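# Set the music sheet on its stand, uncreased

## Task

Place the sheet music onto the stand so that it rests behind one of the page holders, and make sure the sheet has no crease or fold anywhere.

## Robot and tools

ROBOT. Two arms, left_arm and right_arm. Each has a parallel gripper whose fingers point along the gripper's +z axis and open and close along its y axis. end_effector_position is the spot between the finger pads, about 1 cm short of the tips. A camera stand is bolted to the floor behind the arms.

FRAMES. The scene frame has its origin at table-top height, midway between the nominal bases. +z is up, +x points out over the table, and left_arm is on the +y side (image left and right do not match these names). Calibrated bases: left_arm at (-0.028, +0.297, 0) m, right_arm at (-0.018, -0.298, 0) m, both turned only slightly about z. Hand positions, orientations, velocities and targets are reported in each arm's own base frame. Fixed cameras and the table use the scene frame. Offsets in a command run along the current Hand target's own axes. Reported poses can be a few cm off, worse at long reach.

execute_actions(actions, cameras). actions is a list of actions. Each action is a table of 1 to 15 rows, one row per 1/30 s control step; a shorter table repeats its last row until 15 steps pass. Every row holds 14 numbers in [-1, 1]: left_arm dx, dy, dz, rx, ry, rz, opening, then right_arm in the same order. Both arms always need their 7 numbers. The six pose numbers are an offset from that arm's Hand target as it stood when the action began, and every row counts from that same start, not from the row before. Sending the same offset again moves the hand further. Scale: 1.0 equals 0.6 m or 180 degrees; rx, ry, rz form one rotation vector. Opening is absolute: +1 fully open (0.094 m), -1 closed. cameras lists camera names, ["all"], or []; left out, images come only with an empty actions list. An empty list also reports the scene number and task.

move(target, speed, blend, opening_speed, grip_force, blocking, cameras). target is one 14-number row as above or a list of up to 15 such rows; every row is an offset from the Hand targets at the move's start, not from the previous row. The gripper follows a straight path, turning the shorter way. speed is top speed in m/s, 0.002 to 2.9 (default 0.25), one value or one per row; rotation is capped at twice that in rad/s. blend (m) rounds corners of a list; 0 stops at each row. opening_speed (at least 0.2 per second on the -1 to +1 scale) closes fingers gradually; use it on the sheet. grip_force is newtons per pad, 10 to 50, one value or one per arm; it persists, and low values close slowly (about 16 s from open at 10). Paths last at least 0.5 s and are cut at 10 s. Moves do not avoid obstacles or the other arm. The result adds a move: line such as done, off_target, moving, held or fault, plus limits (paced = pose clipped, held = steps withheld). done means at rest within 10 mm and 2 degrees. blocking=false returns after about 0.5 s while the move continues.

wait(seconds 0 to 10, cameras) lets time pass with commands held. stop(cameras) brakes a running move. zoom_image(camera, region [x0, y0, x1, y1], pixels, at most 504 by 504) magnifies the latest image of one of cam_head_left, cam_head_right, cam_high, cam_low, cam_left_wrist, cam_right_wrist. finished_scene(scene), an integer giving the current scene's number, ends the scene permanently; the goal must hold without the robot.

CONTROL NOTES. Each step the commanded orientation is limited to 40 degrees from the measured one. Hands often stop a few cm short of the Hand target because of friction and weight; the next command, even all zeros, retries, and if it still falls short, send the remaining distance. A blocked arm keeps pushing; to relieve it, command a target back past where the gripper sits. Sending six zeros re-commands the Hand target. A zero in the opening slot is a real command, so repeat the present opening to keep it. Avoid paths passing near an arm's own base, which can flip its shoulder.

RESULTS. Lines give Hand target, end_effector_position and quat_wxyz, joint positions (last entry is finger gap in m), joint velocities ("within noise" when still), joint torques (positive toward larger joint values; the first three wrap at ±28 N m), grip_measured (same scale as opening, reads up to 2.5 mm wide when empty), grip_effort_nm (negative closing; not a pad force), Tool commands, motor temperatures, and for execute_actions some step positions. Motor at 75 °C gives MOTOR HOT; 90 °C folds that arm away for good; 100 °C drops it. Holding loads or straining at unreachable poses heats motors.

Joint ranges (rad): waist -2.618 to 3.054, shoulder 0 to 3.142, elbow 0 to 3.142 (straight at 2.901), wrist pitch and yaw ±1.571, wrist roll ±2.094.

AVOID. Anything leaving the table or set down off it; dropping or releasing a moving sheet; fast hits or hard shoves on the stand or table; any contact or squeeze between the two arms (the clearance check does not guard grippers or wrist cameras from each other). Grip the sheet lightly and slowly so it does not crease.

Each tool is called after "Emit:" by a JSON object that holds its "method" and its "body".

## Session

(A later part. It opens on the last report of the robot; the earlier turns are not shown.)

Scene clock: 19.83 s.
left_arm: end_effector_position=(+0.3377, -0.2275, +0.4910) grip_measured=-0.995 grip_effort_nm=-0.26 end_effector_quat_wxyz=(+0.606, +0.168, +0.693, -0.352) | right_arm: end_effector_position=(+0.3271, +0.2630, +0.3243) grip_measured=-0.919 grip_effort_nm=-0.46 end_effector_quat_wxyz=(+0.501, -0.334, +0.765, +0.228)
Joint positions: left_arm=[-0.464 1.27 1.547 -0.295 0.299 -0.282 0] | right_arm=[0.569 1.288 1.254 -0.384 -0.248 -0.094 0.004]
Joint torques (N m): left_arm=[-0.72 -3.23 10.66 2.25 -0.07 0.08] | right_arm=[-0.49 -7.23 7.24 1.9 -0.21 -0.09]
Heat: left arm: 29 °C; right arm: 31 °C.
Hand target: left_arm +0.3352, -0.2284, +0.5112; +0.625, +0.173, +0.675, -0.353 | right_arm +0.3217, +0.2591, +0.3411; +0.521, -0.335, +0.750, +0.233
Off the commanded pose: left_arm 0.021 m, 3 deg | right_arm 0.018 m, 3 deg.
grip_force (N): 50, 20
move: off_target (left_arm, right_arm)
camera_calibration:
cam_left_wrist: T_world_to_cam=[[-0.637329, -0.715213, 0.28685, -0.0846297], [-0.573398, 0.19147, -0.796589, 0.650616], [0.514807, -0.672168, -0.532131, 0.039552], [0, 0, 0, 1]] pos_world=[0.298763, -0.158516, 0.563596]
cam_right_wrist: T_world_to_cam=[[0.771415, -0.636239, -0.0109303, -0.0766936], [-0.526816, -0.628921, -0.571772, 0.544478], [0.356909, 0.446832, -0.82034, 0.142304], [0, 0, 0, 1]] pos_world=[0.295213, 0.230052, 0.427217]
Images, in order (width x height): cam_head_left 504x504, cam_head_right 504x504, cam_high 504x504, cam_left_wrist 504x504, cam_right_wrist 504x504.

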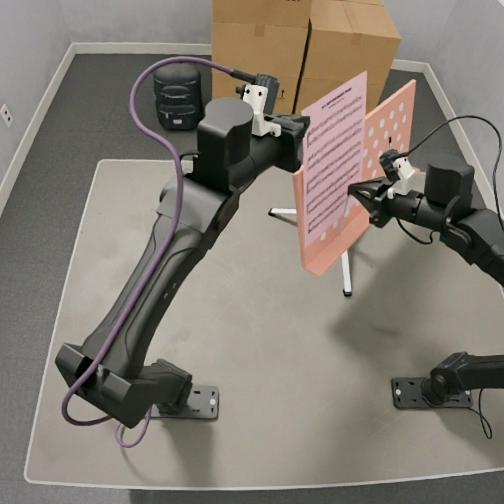

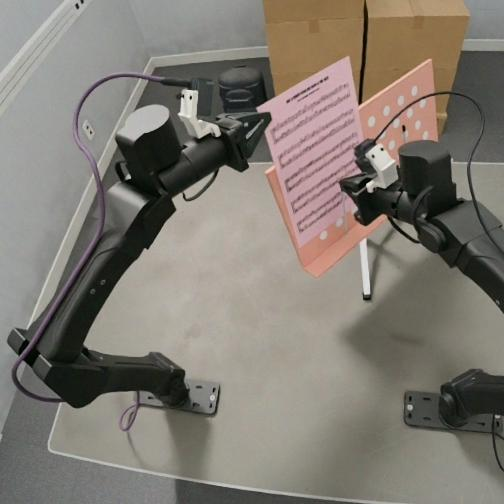

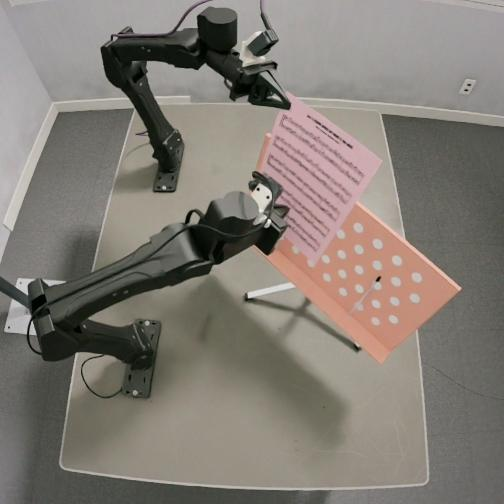

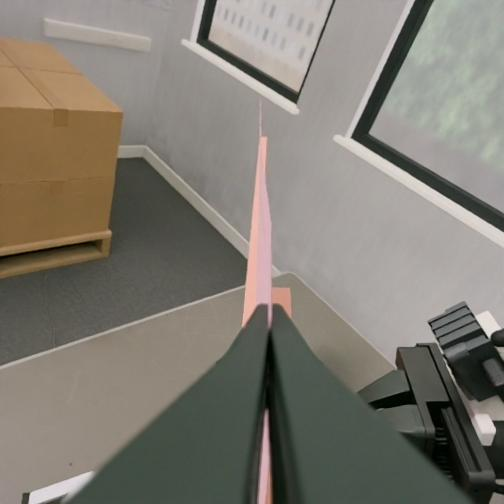

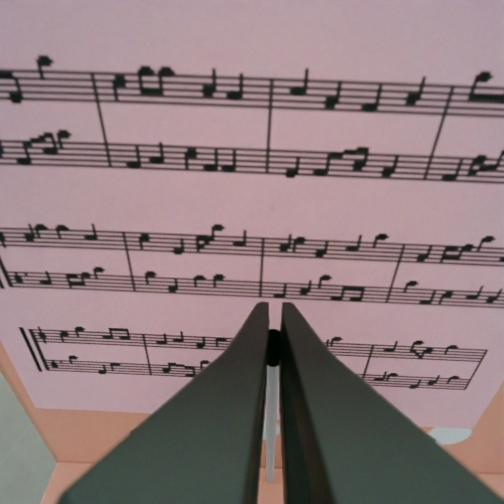

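Emit:
{"method": "move", "body": {"target": [0.075,-0.004,0,0,0,0,-1, 0,0,0,0,0,0,-0.95], "speed": 0.07, "cameras": ["cam_right_wrist","cam_left_wrist","cam_head_left","cam_head_right"]}}

Emit:
{"method": "zoom_image", "body": {"camera": "cam_left_wrist", "region": [220, 80, 360, 350]}}

Emit:
{"method": "zoom_image", "body": {"camera": "cam_head_left", "region": [280, 190, 380, 290]}}

Emit:
{"method": "zoom_image", "body": {"camera": "cam_head_right", "region": [260, 180, 370, 290]}}

Scene clock: 21.50 s.
left_arm: end_effector_position=(+0.3334, -0.2414, +0.4624) grip_measured=-0.995 grip_effort_nm=-0.26 end_effector_quat_wxyz=(+0.615, +0.170, +0.685, -0.353) | right_arm: end_effector_position=(+0.3271, +0.2630, +0.3243) grip_measured=-0.919 grip_effort_nm=-0.47 end_effector_quat_wxyz=(+0.501, -0.334, +0.765, +0.228)
Joint positions: left_arm=[-0.525 1.223 1.367 -0.139 0.239 -0.28 0] | right_arm=[0.569 1.288 1.254 -0.384 -0.248 -0.094 0.004]
Joint torques (N m): left_arm=[-0.69 -5.44 6.04 2.27 -0.09 0.09] | right_arm=[-0.49 -7.23 7.25 1.89 -0.2 -0.09]
Heat: left arm: 29 °C; right arm: 31 °C.
Hand target: left_arm +0.3264, -0.2393, +0.4685; +0.625, +0.173, +0.675, -0.353 | right_arm +0.3217, +0.2591, +0.3411; +0.521, -0.335, +0.750, +0.233
Off the commanded pose: left_arm 0.009 m, 2 deg | right_arm 0.018 m, 3 deg.
grip_force (N): 50, 20
move: off_target (right_arm)
camera_calibration:
cam_left_wrist: T_world_to_cam=[[-0.643887, -0.712553, 0.278708, -0.0825471], [-0.555498, 0.184866, -0.810707, 0.62704], [0.526148, -0.676826, -0.514855, 0.00428701], [0, 0, 0, 1]] pos_world=[0.292913, -0.171836, 0.533559]
cam_right_wrist: T_world_to_cam=[[0.771415, -0.636239, -0.0109303, -0.0766936], [-0.526816, -0.628921, -0.571772, 0.544478], [0.356909, 0.446832, -0.82034, 0.142304], [0, 0, 0, 1]] pos_world=[0.295213, 0.230052, 0.427217]
Images, in order (width x height): cam_head_left 504x504, cam_head_right 504x504, cam_left_wrist 504x504, cam_right_wrist 504x504.

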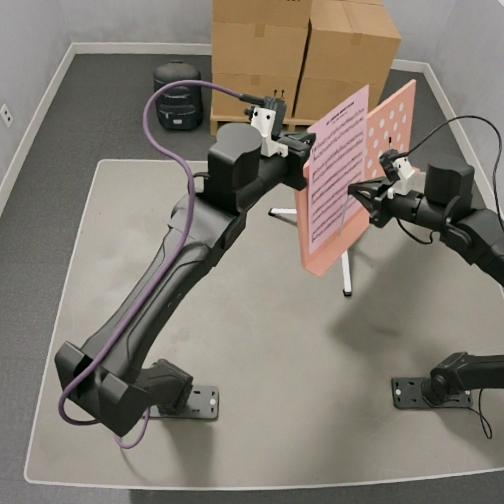

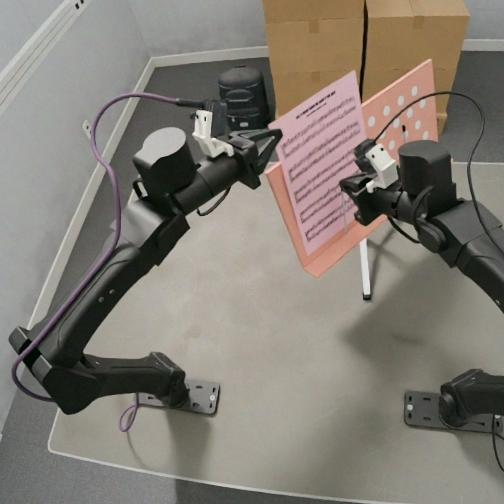

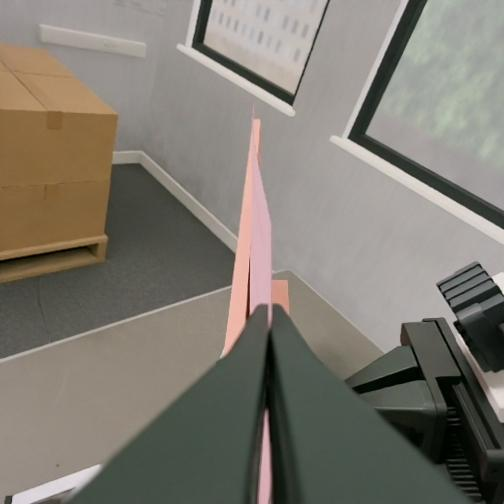

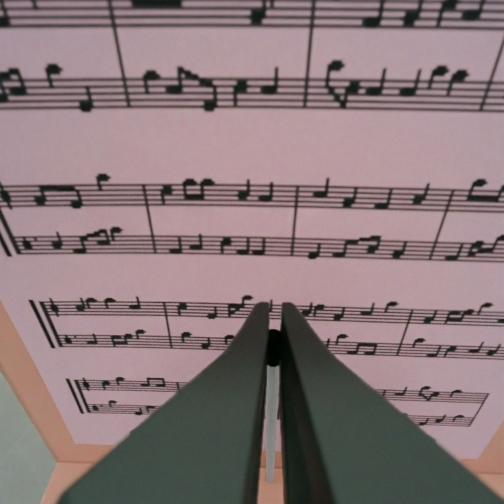

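Scaled by 1.867.

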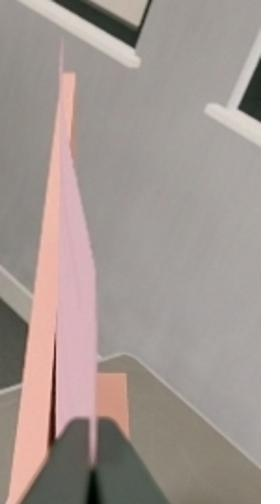

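Scaled by 5.040.

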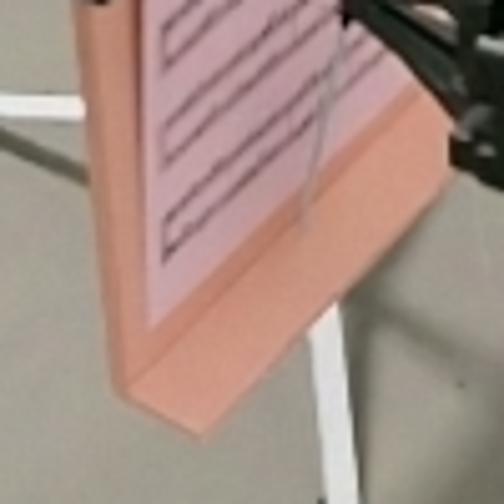

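Scaled by 4.582.

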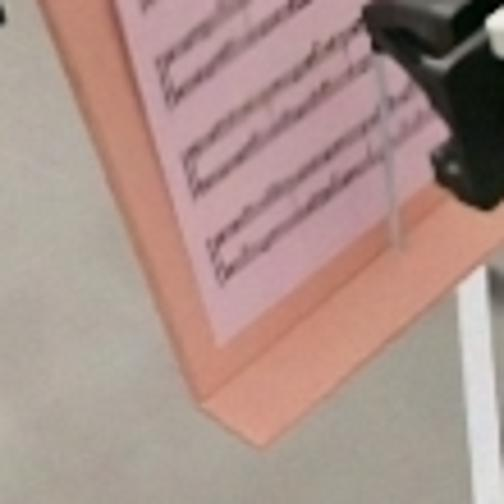

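Emit:
{"method": "move", "body": {"target": [0.0167,-0.001,0,0,0,0,-1, 0,0,0,0,0,0,-0.95], "speed": 0.05, "cameras": ["cam_right_wrist","cam_left_wrist","cam_head_left","cam_head_right"]}}

Emit:
{"method": "zoom_image", "body": {"camera": "cam_head_left", "region": [280, 190, 380, 290]}}

Emit:
{"method": "zoom_image", "body": {"camera": "cam_head_right", "region": [260, 180, 370, 290]}}

Scene clock: 22.77 s.
left_arm: end_effector_position=(+0.3322, -0.2441, +0.4523) grip_measured=-0.995 grip_effort_nm=-0.26 end_effector_quat_wxyz=(+0.614, +0.169, +0.686, -0.352) | right_arm: end_effector_position=(+0.3271, +0.2630, +0.3243) grip_measured=-0.919 grip_effort_nm=-0.47 end_effector_quat_wxyz=(+0.501, -0.334, +0.765, +0.228)
Joint positions: left_arm=[-0.539 1.211 1.318 -0.105 0.224 -0.279 0] | right_arm=[0.569 1.288 1.254 -0.384 -0.248 -0.094 0.004]
Joint torques (N m): left_arm=[-0.72 -5.56 6.05 2.27 -0.09 0.09] | right_arm=[-0.47 -7.24 7.25 1.9 -0.2 -0.09]
Heat: left arm: 30 °C; right arm: 31 °C.
Hand target: left_arm +0.3244, -0.2418, +0.4590; +0.625, +0.173, +0.675, -0.353 | right_arm +0.3217, +0.2591, +0.3411; +0.521, -0.335, +0.750, +0.233
Off the commanded pose: left_arm 0.010 m, 2 deg | right_arm 0.018 m, 3 deg.
grip_force (N): 50, 20
move: off_target (right_arm)
camera_calibration:
cam_left_wrist: T_world_to_cam=[[-0.642936, -0.713368, 0.278818, -0.0830016], [-0.556785, 0.185336, -0.809717, 0.618717], [0.525951, -0.675838, -0.516351, -0.0011112], [0, 0, 0, 1]] pos_world=[0.291712, -0.174632, 0.523554]
cam_right_wrist: T_world_to_cam=[[0.771415, -0.636239, -0.0109303, -0.0766936], [-0.526816, -0.628921, -0.571772, 0.544478], [0.356909, 0.446832, -0.82034, 0.142304], [0, 0, 0, 1]] pos_world=[0.295213, 0.230052, 0.427217]
Images, in order (width x height): cam_head_left 504x504, cam_head_right 504x504, cam_left_wrist 504x504, cam_right_wrist 504x504.

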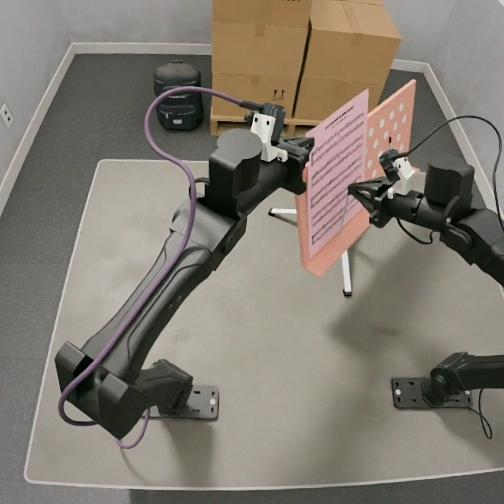

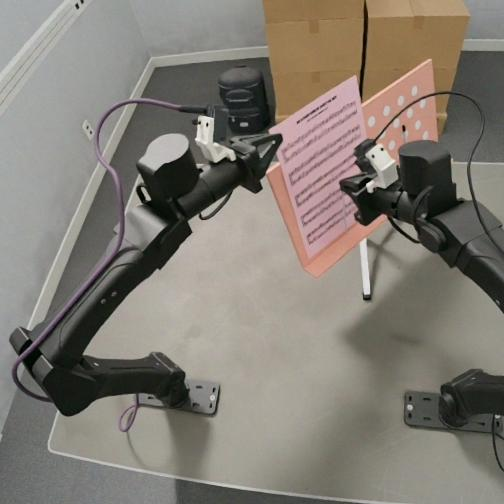

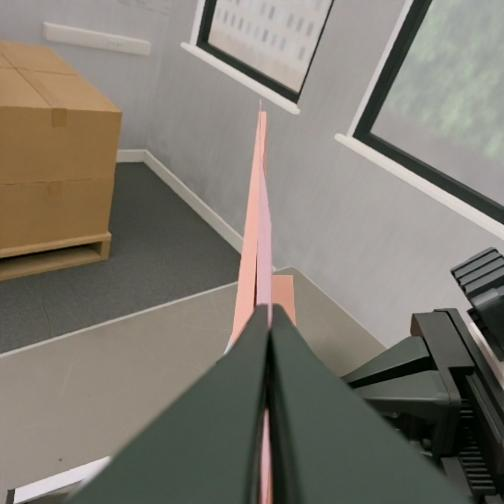

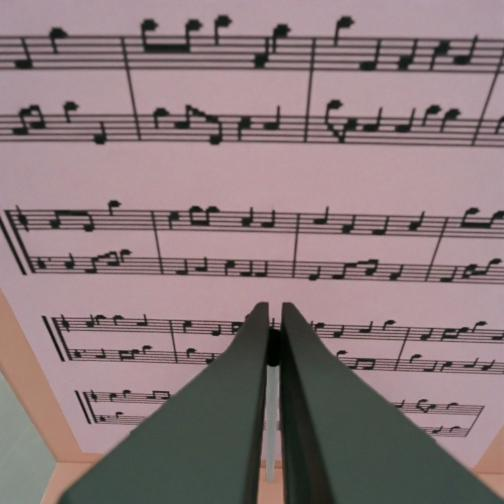

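Scaled by 5.040.

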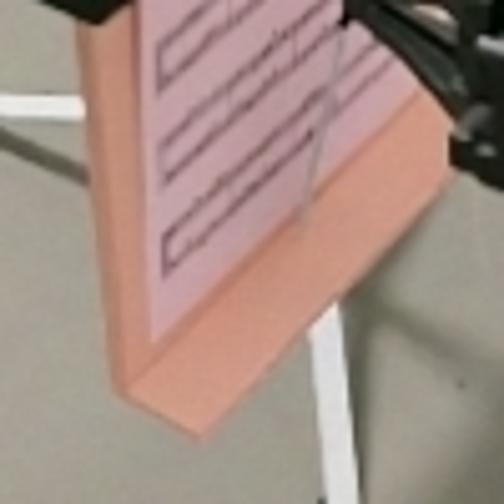

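Scaled by 4.582.

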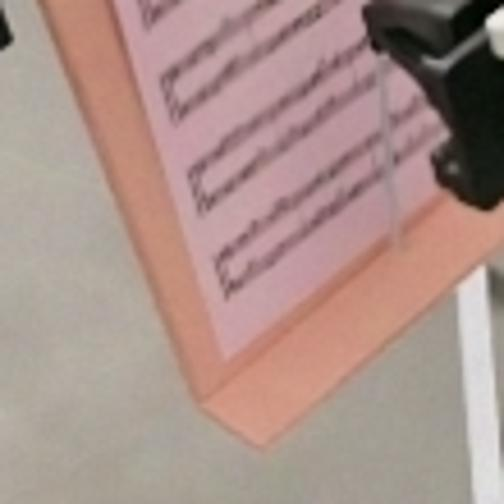

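Emit:
{"method": "move", "body": {"target": [0.0108,-0.0005,0,0,0,0,-1, 0,0,0,0,0,0,-0.95], "speed": 0.04, "cameras": ["cam_right_wrist","cam_left_wrist","cam_head_left","cam_head_right"]}}

Emit:
{"method": "zoom_image", "body": {"camera": "cam_head_left", "region": [280, 190, 380, 290]}}

Emit:
{"method": "zoom_image", "body": {"camera": "cam_head_right", "region": [260, 180, 370, 290]}}

Emit:
{"method": "zoom_image", "body": {"camera": "cam_right_wrist", "region": [20, 380, 284, 504]}}

Emit:
{"method": "zoom_image", "body": {"camera": "cam_left_wrist", "region": [220, 80, 360, 350]}}

Scene clock: 24.00 s.
left_arm: end_effector_position=(+0.3305, -0.2456, +0.4467) grip_measured=-0.995 grip_effort_nm=-0.26 end_effector_quat_wxyz=(+0.615, +0.170, +0.685, -0.352) | right_arm: end_effector_position=(+0.3271, +0.2630, +0.3243) grip_measured=-0.919 grip_effort_nm=-0.47 end_effector_quat_wxyz=(+0.501, -0.334, +0.765, +0.228)
Joint positions: left_arm=[-0.548 1.201 1.288 -0.083 0.216 -0.279 0] | right_arm=[0.569 1.288 1.254 -0.384 -0.248 -0.094 0.004]
Joint torques (N m): left_arm=[-0.75 -5.52 6.08 2.25 -0.07 0.08] | right_arm=[-0.47 -7.24 7.25 1.9 -0.21 -0.09]
Heat: left arm: 30 °C; right arm: 31 °C.
Hand target: left_arm +0.3230, -0.2435, +0.4529; +0.625, +0.173, +0.674, -0.353 | right_arm +0.3217, +0.2591, +0.3411; +0.521, -0.335, +0.750, +0.233
Off the commanded pose: left_arm 0.010 m, 2 deg | right_arm 0.018 m, 3 deg.
grip_force (N): 50, 20
move: off_target (right_arm)
camera_calibration:
cam_left_wrist: T_world_to_cam=[[-0.643581, -0.713018, 0.278224, -0.0830193], [-0.555666, 0.185294, -0.810494, 0.613507], [0.526344, -0.676219, -0.515452, -0.00482119], [0, 0, 0, 1]] pos_world=[0.290013, -0.176134, 0.517857]
cam_right_wrist: T_world_to_cam=[[0.771415, -0.636239, -0.0109303, -0.0766936], [-0.526816, -0.628921, -0.571772, 0.544478], [0.356909, 0.446832, -0.82034, 0.142304], [0, 0, 0, 1]] pos_world=[0.295213, 0.230052, 0.427217]
Images, in order (width x height): cam_head_left 504x504, cam_head_right 504x504, cam_left_wrist 504x504, cam_right_wrist 504x504.

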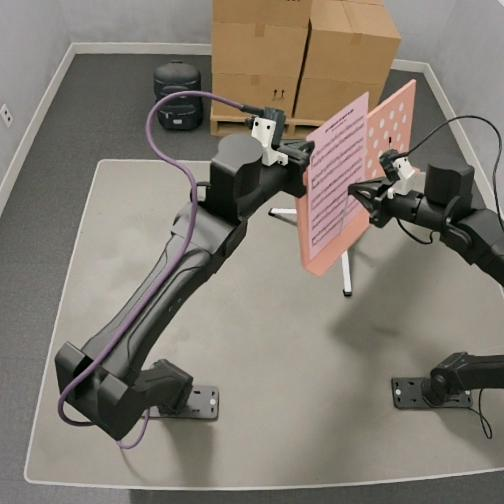

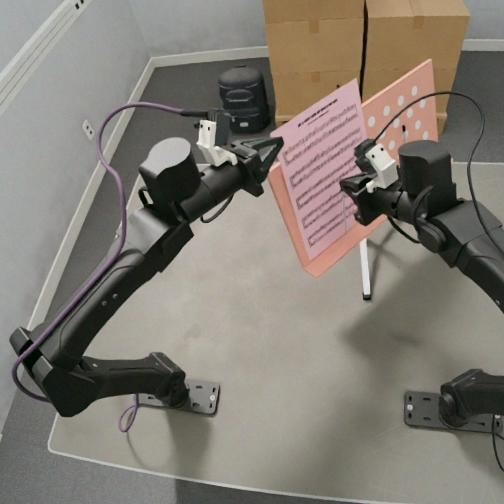

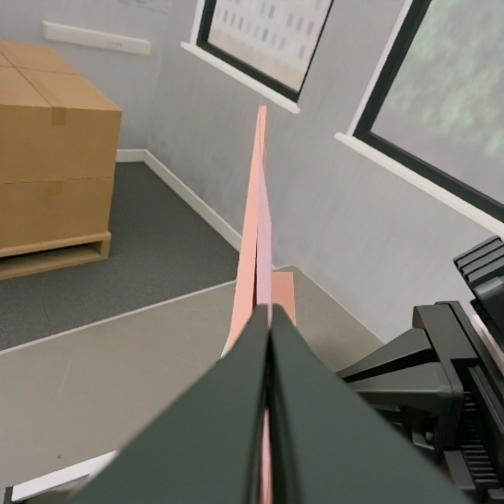

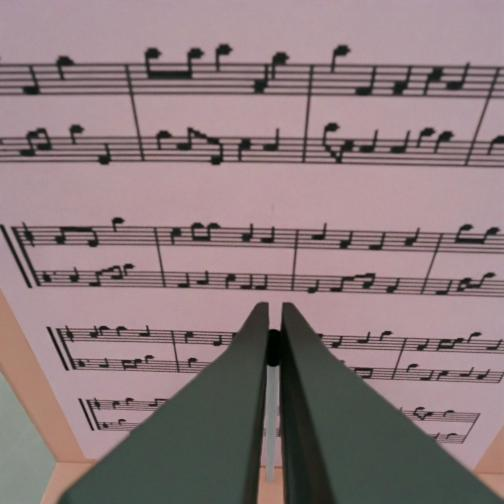

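Scaled by 5.040.

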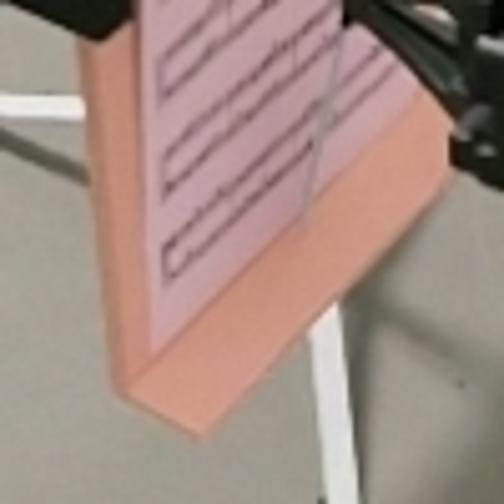

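Scaled by 4.582.

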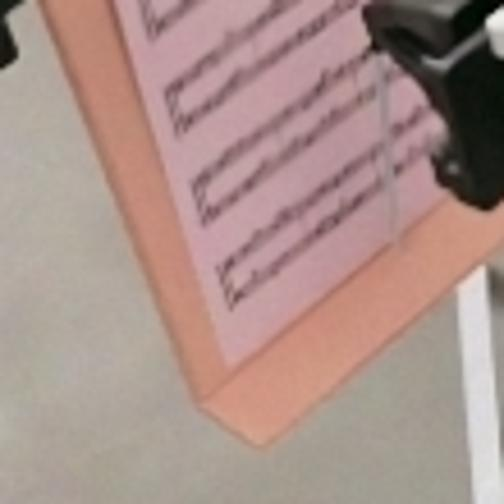

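Scaled by 1.909.

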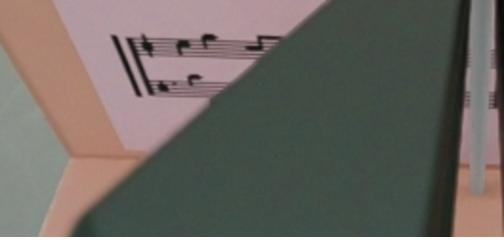

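Scaled by 1.867.

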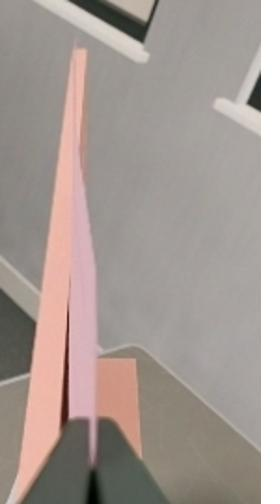

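Emit:
{"method": "move", "body": {"target": [0.0063,-0.0003,0,0,0,0,-1, 0,0,0,0,0,0,-0.95], "speed": 0.04, "cameras": ["cam_right_wrist","cam_left_wrist","cam_head_left"]}}

Emit:
{"method": "zoom_image", "body": {"camera": "cam_head_left", "region": [280, 190, 380, 290]}}

Emit:
{"method": "zoom_image", "body": {"camera": "cam_right_wrist", "region": [20, 380, 284, 504]}}

Emit:
{"method": "zoom_image", "body": {"camera": "cam_left_wrist", "region": [220, 80, 360, 350]}}

Scene clock: 25.10 s.
left_arm: end_effector_position=(+0.3297, -0.2463, +0.4437) grip_measured=-0.995 grip_effort_nm=-0.26 end_effector_quat_wxyz=(+0.615, +0.169, +0.684, -0.352) | right_arm: end_effector_position=(+0.3271, +0.2630, +0.3243) grip_measured=-0.919 grip_effort_nm=-0.46 end_effector_quat_wxyz=(+0.501, -0.334, +0.765, +0.228)
Joint positions: left_arm=[-0.552 1.196 1.27 -0.069 0.21 -0.279 0] | right_arm=[0.569 1.288 1.254 -0.384 -0.248 -0.094 0.004]
Joint torques (N m): left_arm=[-0.77 -5.45 6.08 2.31 -0.07 0.08] | right_arm=[-0.47 -7.23 7.25 1.9 -0.2 -0.08]
Heat: left arm: 30 °C; right arm: 31 °C.
Hand target: left_arm +0.3224, -0.2443, +0.4493; +0.625, +0.173, +0.675, -0.353 | right_arm +0.3217, +0.2591, +0.3411; +0.521, -0.335, +0.750, +0.233
Off the commanded pose: left_arm 0.009 m, 2 deg | right_arm 0.018 m, 3 deg.
grip_force (N): 50, 20
move: off_target (right_arm)
camera_calibration:
cam_left_wrist: T_world_to_cam=[[-0.643478, -0.713227, 0.277925, -0.0831468], [-0.554542, 0.184076, -0.811542, 0.610631], [0.527654, -0.67633, -0.513963, -0.00758428], [0, 0, 0, 1]] pos_world=[0.289119, -0.176834, 0.514763]
cam_right_wrist: T_world_to_cam=[[0.771415, -0.636239, -0.0109303, -0.0766936], [-0.526816, -0.628921, -0.571772, 0.544478], [0.356909, 0.446832, -0.82034, 0.142304], [0, 0, 0, 1]] pos_world=[0.295213, 0.230052, 0.427217]
Images, in order (width x height): cam_head_left 504x504, cam_left_wrist 504x504, cam_right_wrist 504x504.

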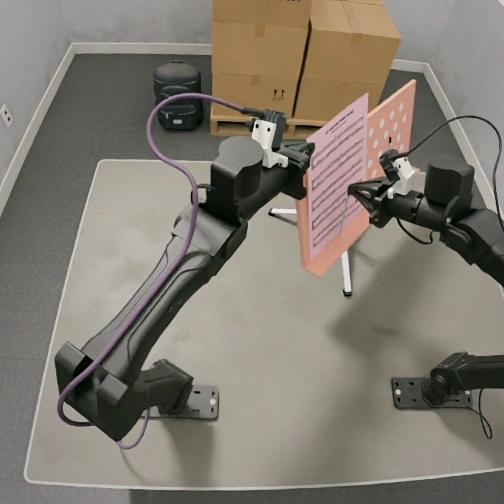

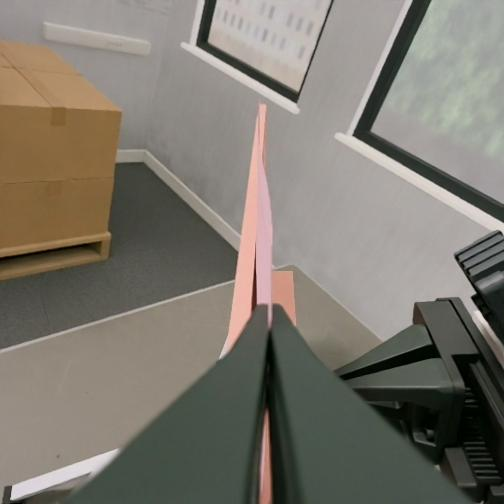

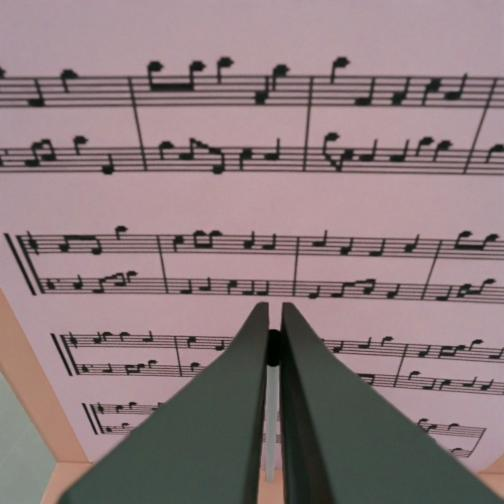

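Scaled by 5.040.

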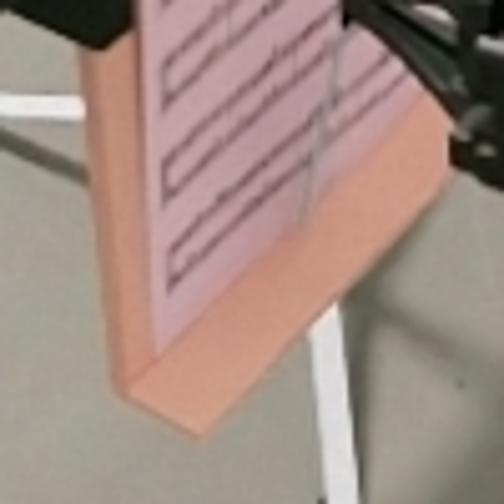

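Scaled by 1.909.

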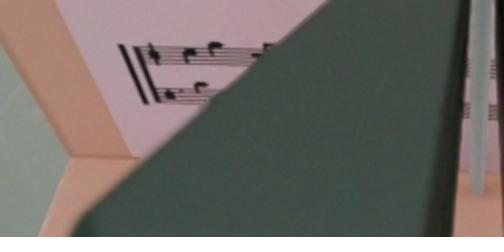

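Scaled by 1.867.

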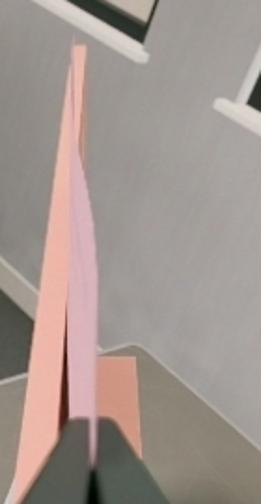

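Emit:
{"method": "move", "body": {"target": [0,0,0,0,0,0,-1, 0.003,0,0.059,0,0,0,-0.95], "speed": 0.04, "cameras": ["cam_right_wrist","cam_left_wrist","cam_head_left"]}}

Emit:
{"method": "zoom_image", "body": {"camera": "cam_head_left", "region": [280, 150, 420, 290]}}

Emit:
{"method": "zoom_image", "body": {"camera": "cam_right_wrist", "region": [180, 260, 380, 460]}}

Emit:
{"method": "zoom_image", "body": {"camera": "cam_left_wrist", "region": [220, 80, 400, 400]}}

Scene clock: 27.53 s.
left_arm: end_effector_position=(+0.3297, -0.2463, +0.4439) grip_measured=-0.995 grip_effort_nm=-0.26 end_effector_quat_wxyz=(+0.616, +0.169, +0.684, -0.353) | right_arm: end_effector_position=(+0.3409, +0.2796, +0.3190) grip_measured=-0.919 grip_effort_nm=-0.46 end_effector_quat_wxyz=(+0.512, -0.337, +0.756, +0.230)
Joint positions: left_arm=[-0.552 1.196 1.27 -0.068 0.21 -0.279 0] | right_arm=[0.589 1.349 1.254 -0.295 -0.235 -0.093 0.004]
Joint torques (N m): left_arm=[-0.77 -5.42 6.12 2.28 -0.07 0.09] | right_arm=[0.58 -3.89 8.92 1.93 0 0.03]
Heat: left arm: 30 °C; right arm: 31 °C.
Hand target: left_arm +0.3224, -0.2443, +0.4493; +0.625, +0.173, +0.674, -0.353 | right_arm +0.3435, +0.2834, +0.3270; +0.521, -0.335, +0.750, +0.233
Off the commanded pose: left_arm 0.009 m, 2 deg | right_arm 0.009 m, 1 deg.
grip_force (N): 50, 20
move: done
camera_calibration:
cam_left_wrist: T_world_to_cam=[[-0.643627, -0.713153, 0.277772, -0.083033], [-0.554008, 0.18373, -0.811984, 0.610653], [0.528034, -0.676503, -0.513346, -0.00787072], [0, 0, 0, 1]] pos_world=[0.28902, -0.176735, 0.514865]
cam_right_wrist: T_world_to_cam=[[0.776422, -0.630213, 0.000913895, -0.0840986], [-0.507653, -0.626285, -0.591655, 0.558176], [0.373441, 0.45891, -0.806191, 0.112093], [0, 0, 0, 1]] pos_world=[0.306795, 0.245137, 0.420693]
Images, in order (width x height): cam_head_left 504x504, cam_left_wrist 504x504, cam_right_wrist 504x504.

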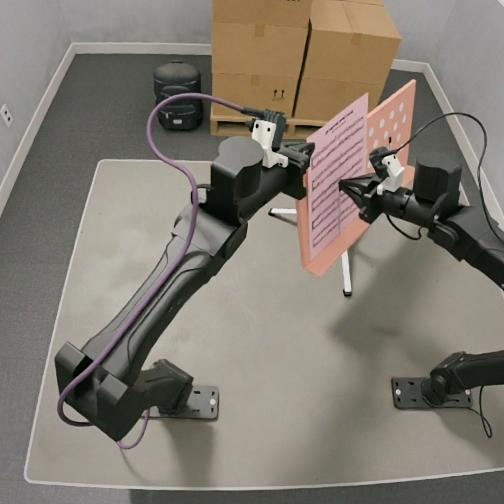

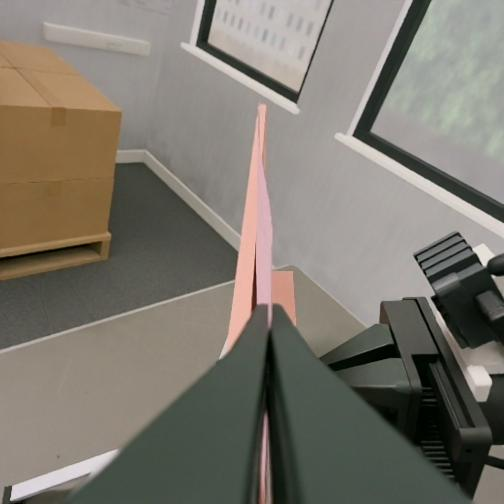

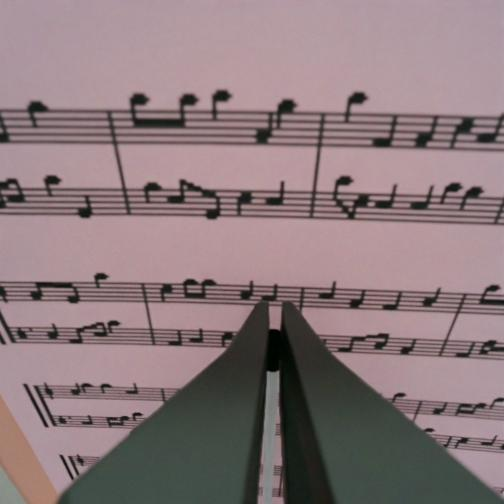

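Scaled by 3.600.

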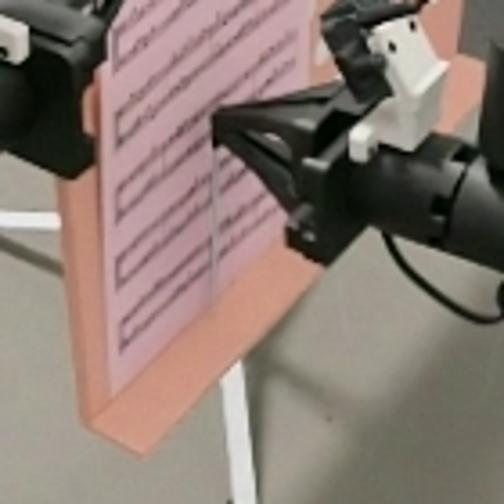

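Scaled by 2.520.

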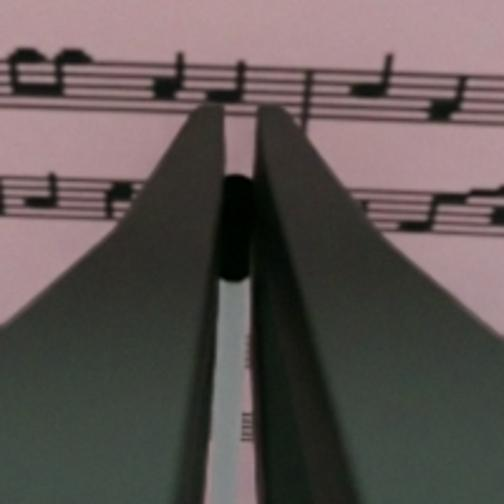

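Scaled by 1.575.

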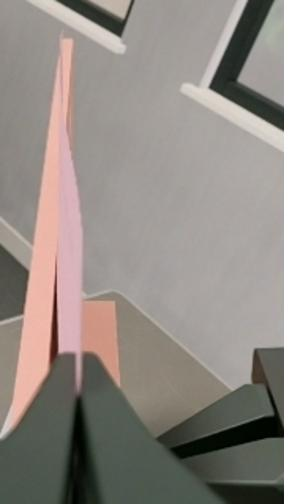

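Emit:
{"method": "move", "body": {"target": [[0,0,0,0,0,0,-1, 0,0,0.006,0,0,0,-0.95],[0,0,0,0,0,0,-1, 0,0,0.006,0,0,0,-0.6]], "speed": 0.03, "opening_speed": 0.4, "cameras": ["cam_right_wrist","cam_left_wrist"]}}

Emit:
{"method": "zoom_image", "body": {"camera": "cam_right_wrist", "region": [180, 260, 380, 460]}}

Scene clock: 29.50 s.
left_arm: end_effector_position=(+0.3297, -0.2463, +0.4439) grip_measured=-0.995 grip_effort_nm=-0.26 end_effector_quat_wxyz=(+0.616, +0.169, +0.684, -0.353) | right_arm: end_effector_position=(+0.3431, +0.2821, +0.3178) grip_measured=-0.602 grip_effort_nm=0.11 end_effector_quat_wxyz=(+0.513, -0.337, +0.755, +0.231)
Joint positions: left_arm=[-0.552 1.196 1.27 -0.068 0.21 -0.279 0] | right_arm=[0.592 1.359 1.254 -0.282 -0.233 -0.091 0.019]
Joint torques (N m): left_arm=[-0.76 -5.45 6.05 2.29 -0.08 0.09] | right_arm=[0.57 -3.85 9.28 1.87 0 0.03]
Heat: left arm: 31 °C; right arm: 32 °C.
Hand target: left_arm +0.3224, -0.2443, +0.4493; +0.625, +0.173, +0.674, -0.353 | right_arm +0.3457, +0.2859, +0.3258; +0.521, -0.335, +0.750, +0.233
Off the commanded pose: left_arm 0.009 m, 2 deg | right_arm 0.009 m, 1 deg.
grip_force (N): 50, 20
move: done
camera_calibration:
cam_left_wrist: T_world_to_cam=[[-0.643627, -0.713153, 0.277772, -0.083033], [-0.554008, 0.18373, -0.811984, 0.610653], [0.528034, -0.676503, -0.513346, -0.00787072], [0, 0, 0, 1]] pos_world=[0.28902, -0.176735, 0.514865]
cam_right_wrist: T_world_to_cam=[[0.776532, -0.630075, 0.00181534, -0.0845057], [-0.505995, -0.625322, -0.594089, 0.56014], [0.375456, 0.46041, -0.804398, 0.107488], [0, 0, 0, 1]] pos_world=[0.308693, 0.247535, 0.419389]
Images, in order (width x height): cam_left_wrist 504x504, cam_right_wrist 504x504.

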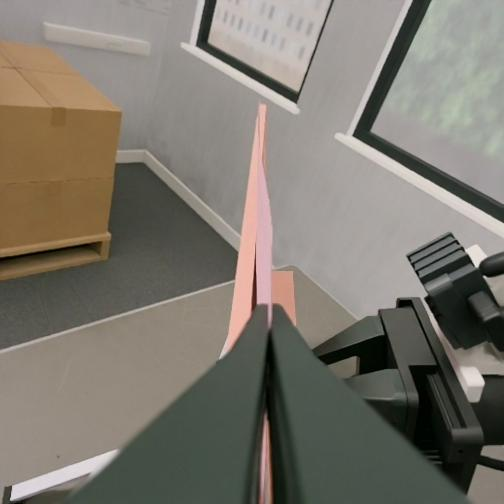

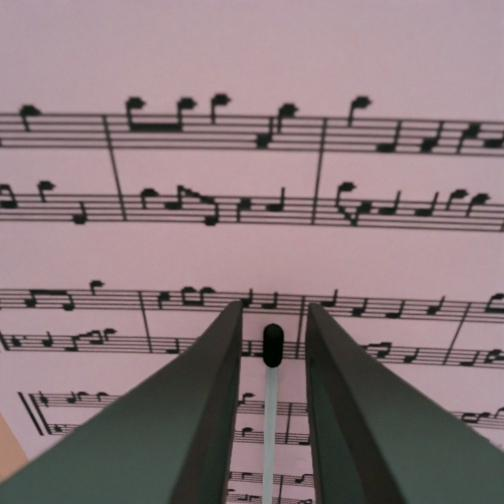

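Scaled by 2.520.

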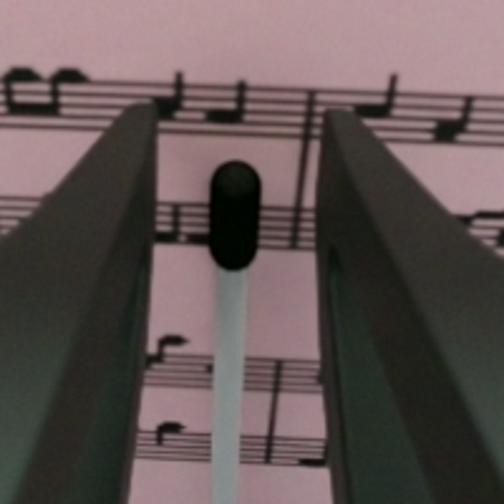

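Emit:
{"method": "move", "body": {"target": [0,0,0,0,0,0,0.3, 0,0,-0.17,0,0,0,-0.5], "speed": 0.08, "opening_speed": 0.6, "cameras": ["cam_right_wrist","cam_left_wrist","cam_head_left","cam_high"]}}

Emit:
{"method": "zoom_image", "body": {"camera": "cam_head_left", "region": [270, 80, 440, 290]}}

Emit:
{"method": "zoom_image", "body": {"camera": "cam_left_wrist", "region": [150, 80, 400, 440]}}

Scene clock: 32.10 s.
left_arm: end_effector_position=(+0.3297, -0.2463, +0.4440) grip_measured=+0.298 grip_effort_nm=0.15 end_effector_quat_wxyz=(+0.616, +0.170, +0.684, -0.352) | right_arm: end_effector_position=(+0.2855, +0.2168, +0.3556) grip_measured=-0.502 grip_effort_nm=0.10 end_effector_quat_wxyz=(+0.514, -0.333, +0.756, +0.232)
Joint positions: left_arm=[-0.552 1.196 1.27 -0.067 0.21 -0.278 0.061] | right_arm=[0.483 1.09 1.239 -0.544 -0.331 -0.126 0.023]
Joint torques (N m): left_arm=[-0.76 -5.45 6.06 2.28 -0.08 0.08] | right_arm=[-0.42 -3.51 7.08 1.73 -0.19 -0.09]
Heat: left arm: 31 °C; right arm: 32 °C.
Hand target: left_arm +0.3224, -0.2443, +0.4492; +0.625, +0.173, +0.675, -0.353 | right_arm +0.2819, +0.2146, +0.3613; +0.521, -0.335, +0.750, +0.233
Off the commanded pose: left_arm 0.009 m, 2 deg | right_arm 0.007 m, 1 deg.
grip_force (N): 50, 20
move: done
camera_calibration:
cam_left_wrist: T_world_to_cam=[[-0.643959, -0.713289, 0.276651, -0.082545], [-0.553121, 0.184239, -0.812473, 0.610785], [0.528559, -0.676221, -0.513177, -0.00802274], [0, 0, 0, 1]] pos_world=[0.288923, -0.176834, 0.514965]
cam_right_wrist: T_world_to_cam=[[0.772569, -0.634917, -0.00412197, -0.0767283], [-0.511199, -0.618151, -0.59713, 0.513742], [0.37658, 0.463432, -0.802134, 0.187783], [0, 0, 0, 1]] pos_world=[0.251187, 0.18183, 0.457082]
Images, in order (width x height): cam_head_left 504x504, cam_high 504x504, cam_left_wrist 504x504, cam_right_wrist 504x504.

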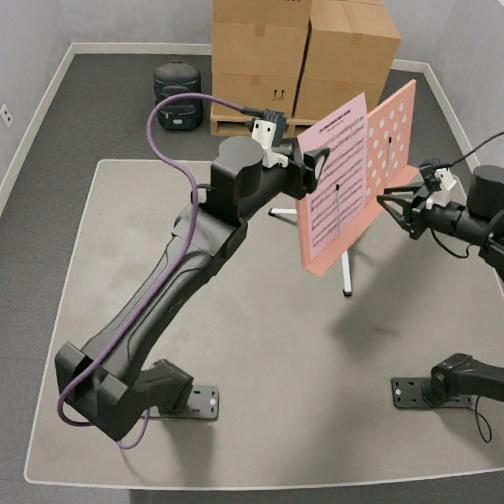

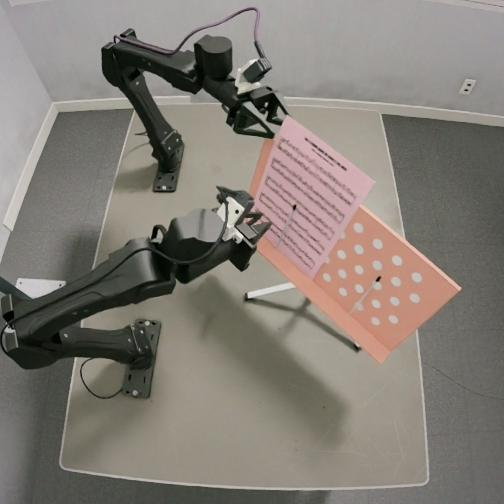

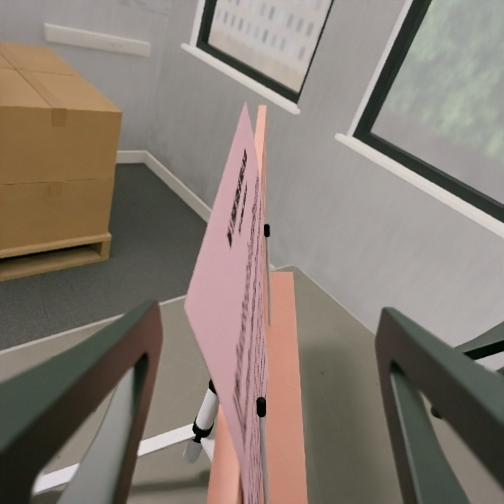

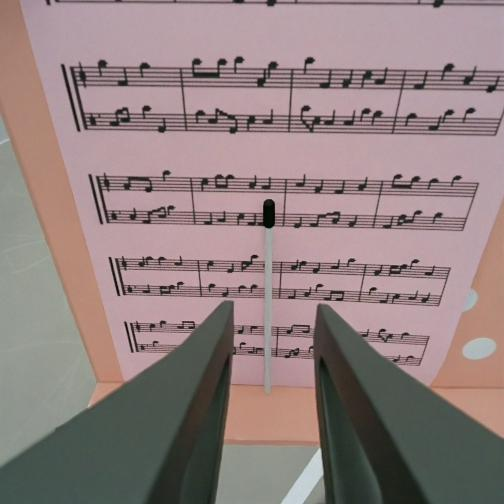

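Scaled by 2.400.

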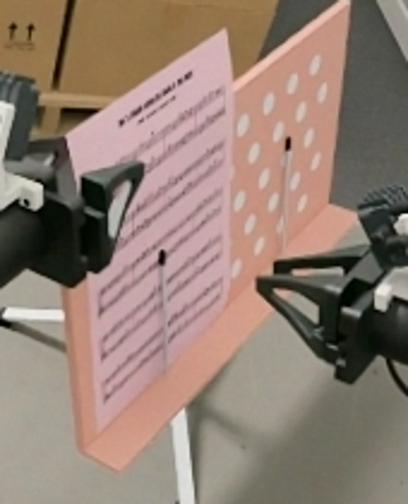

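Scaled by 1.400.

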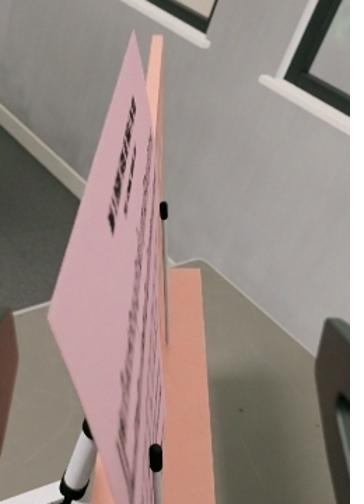

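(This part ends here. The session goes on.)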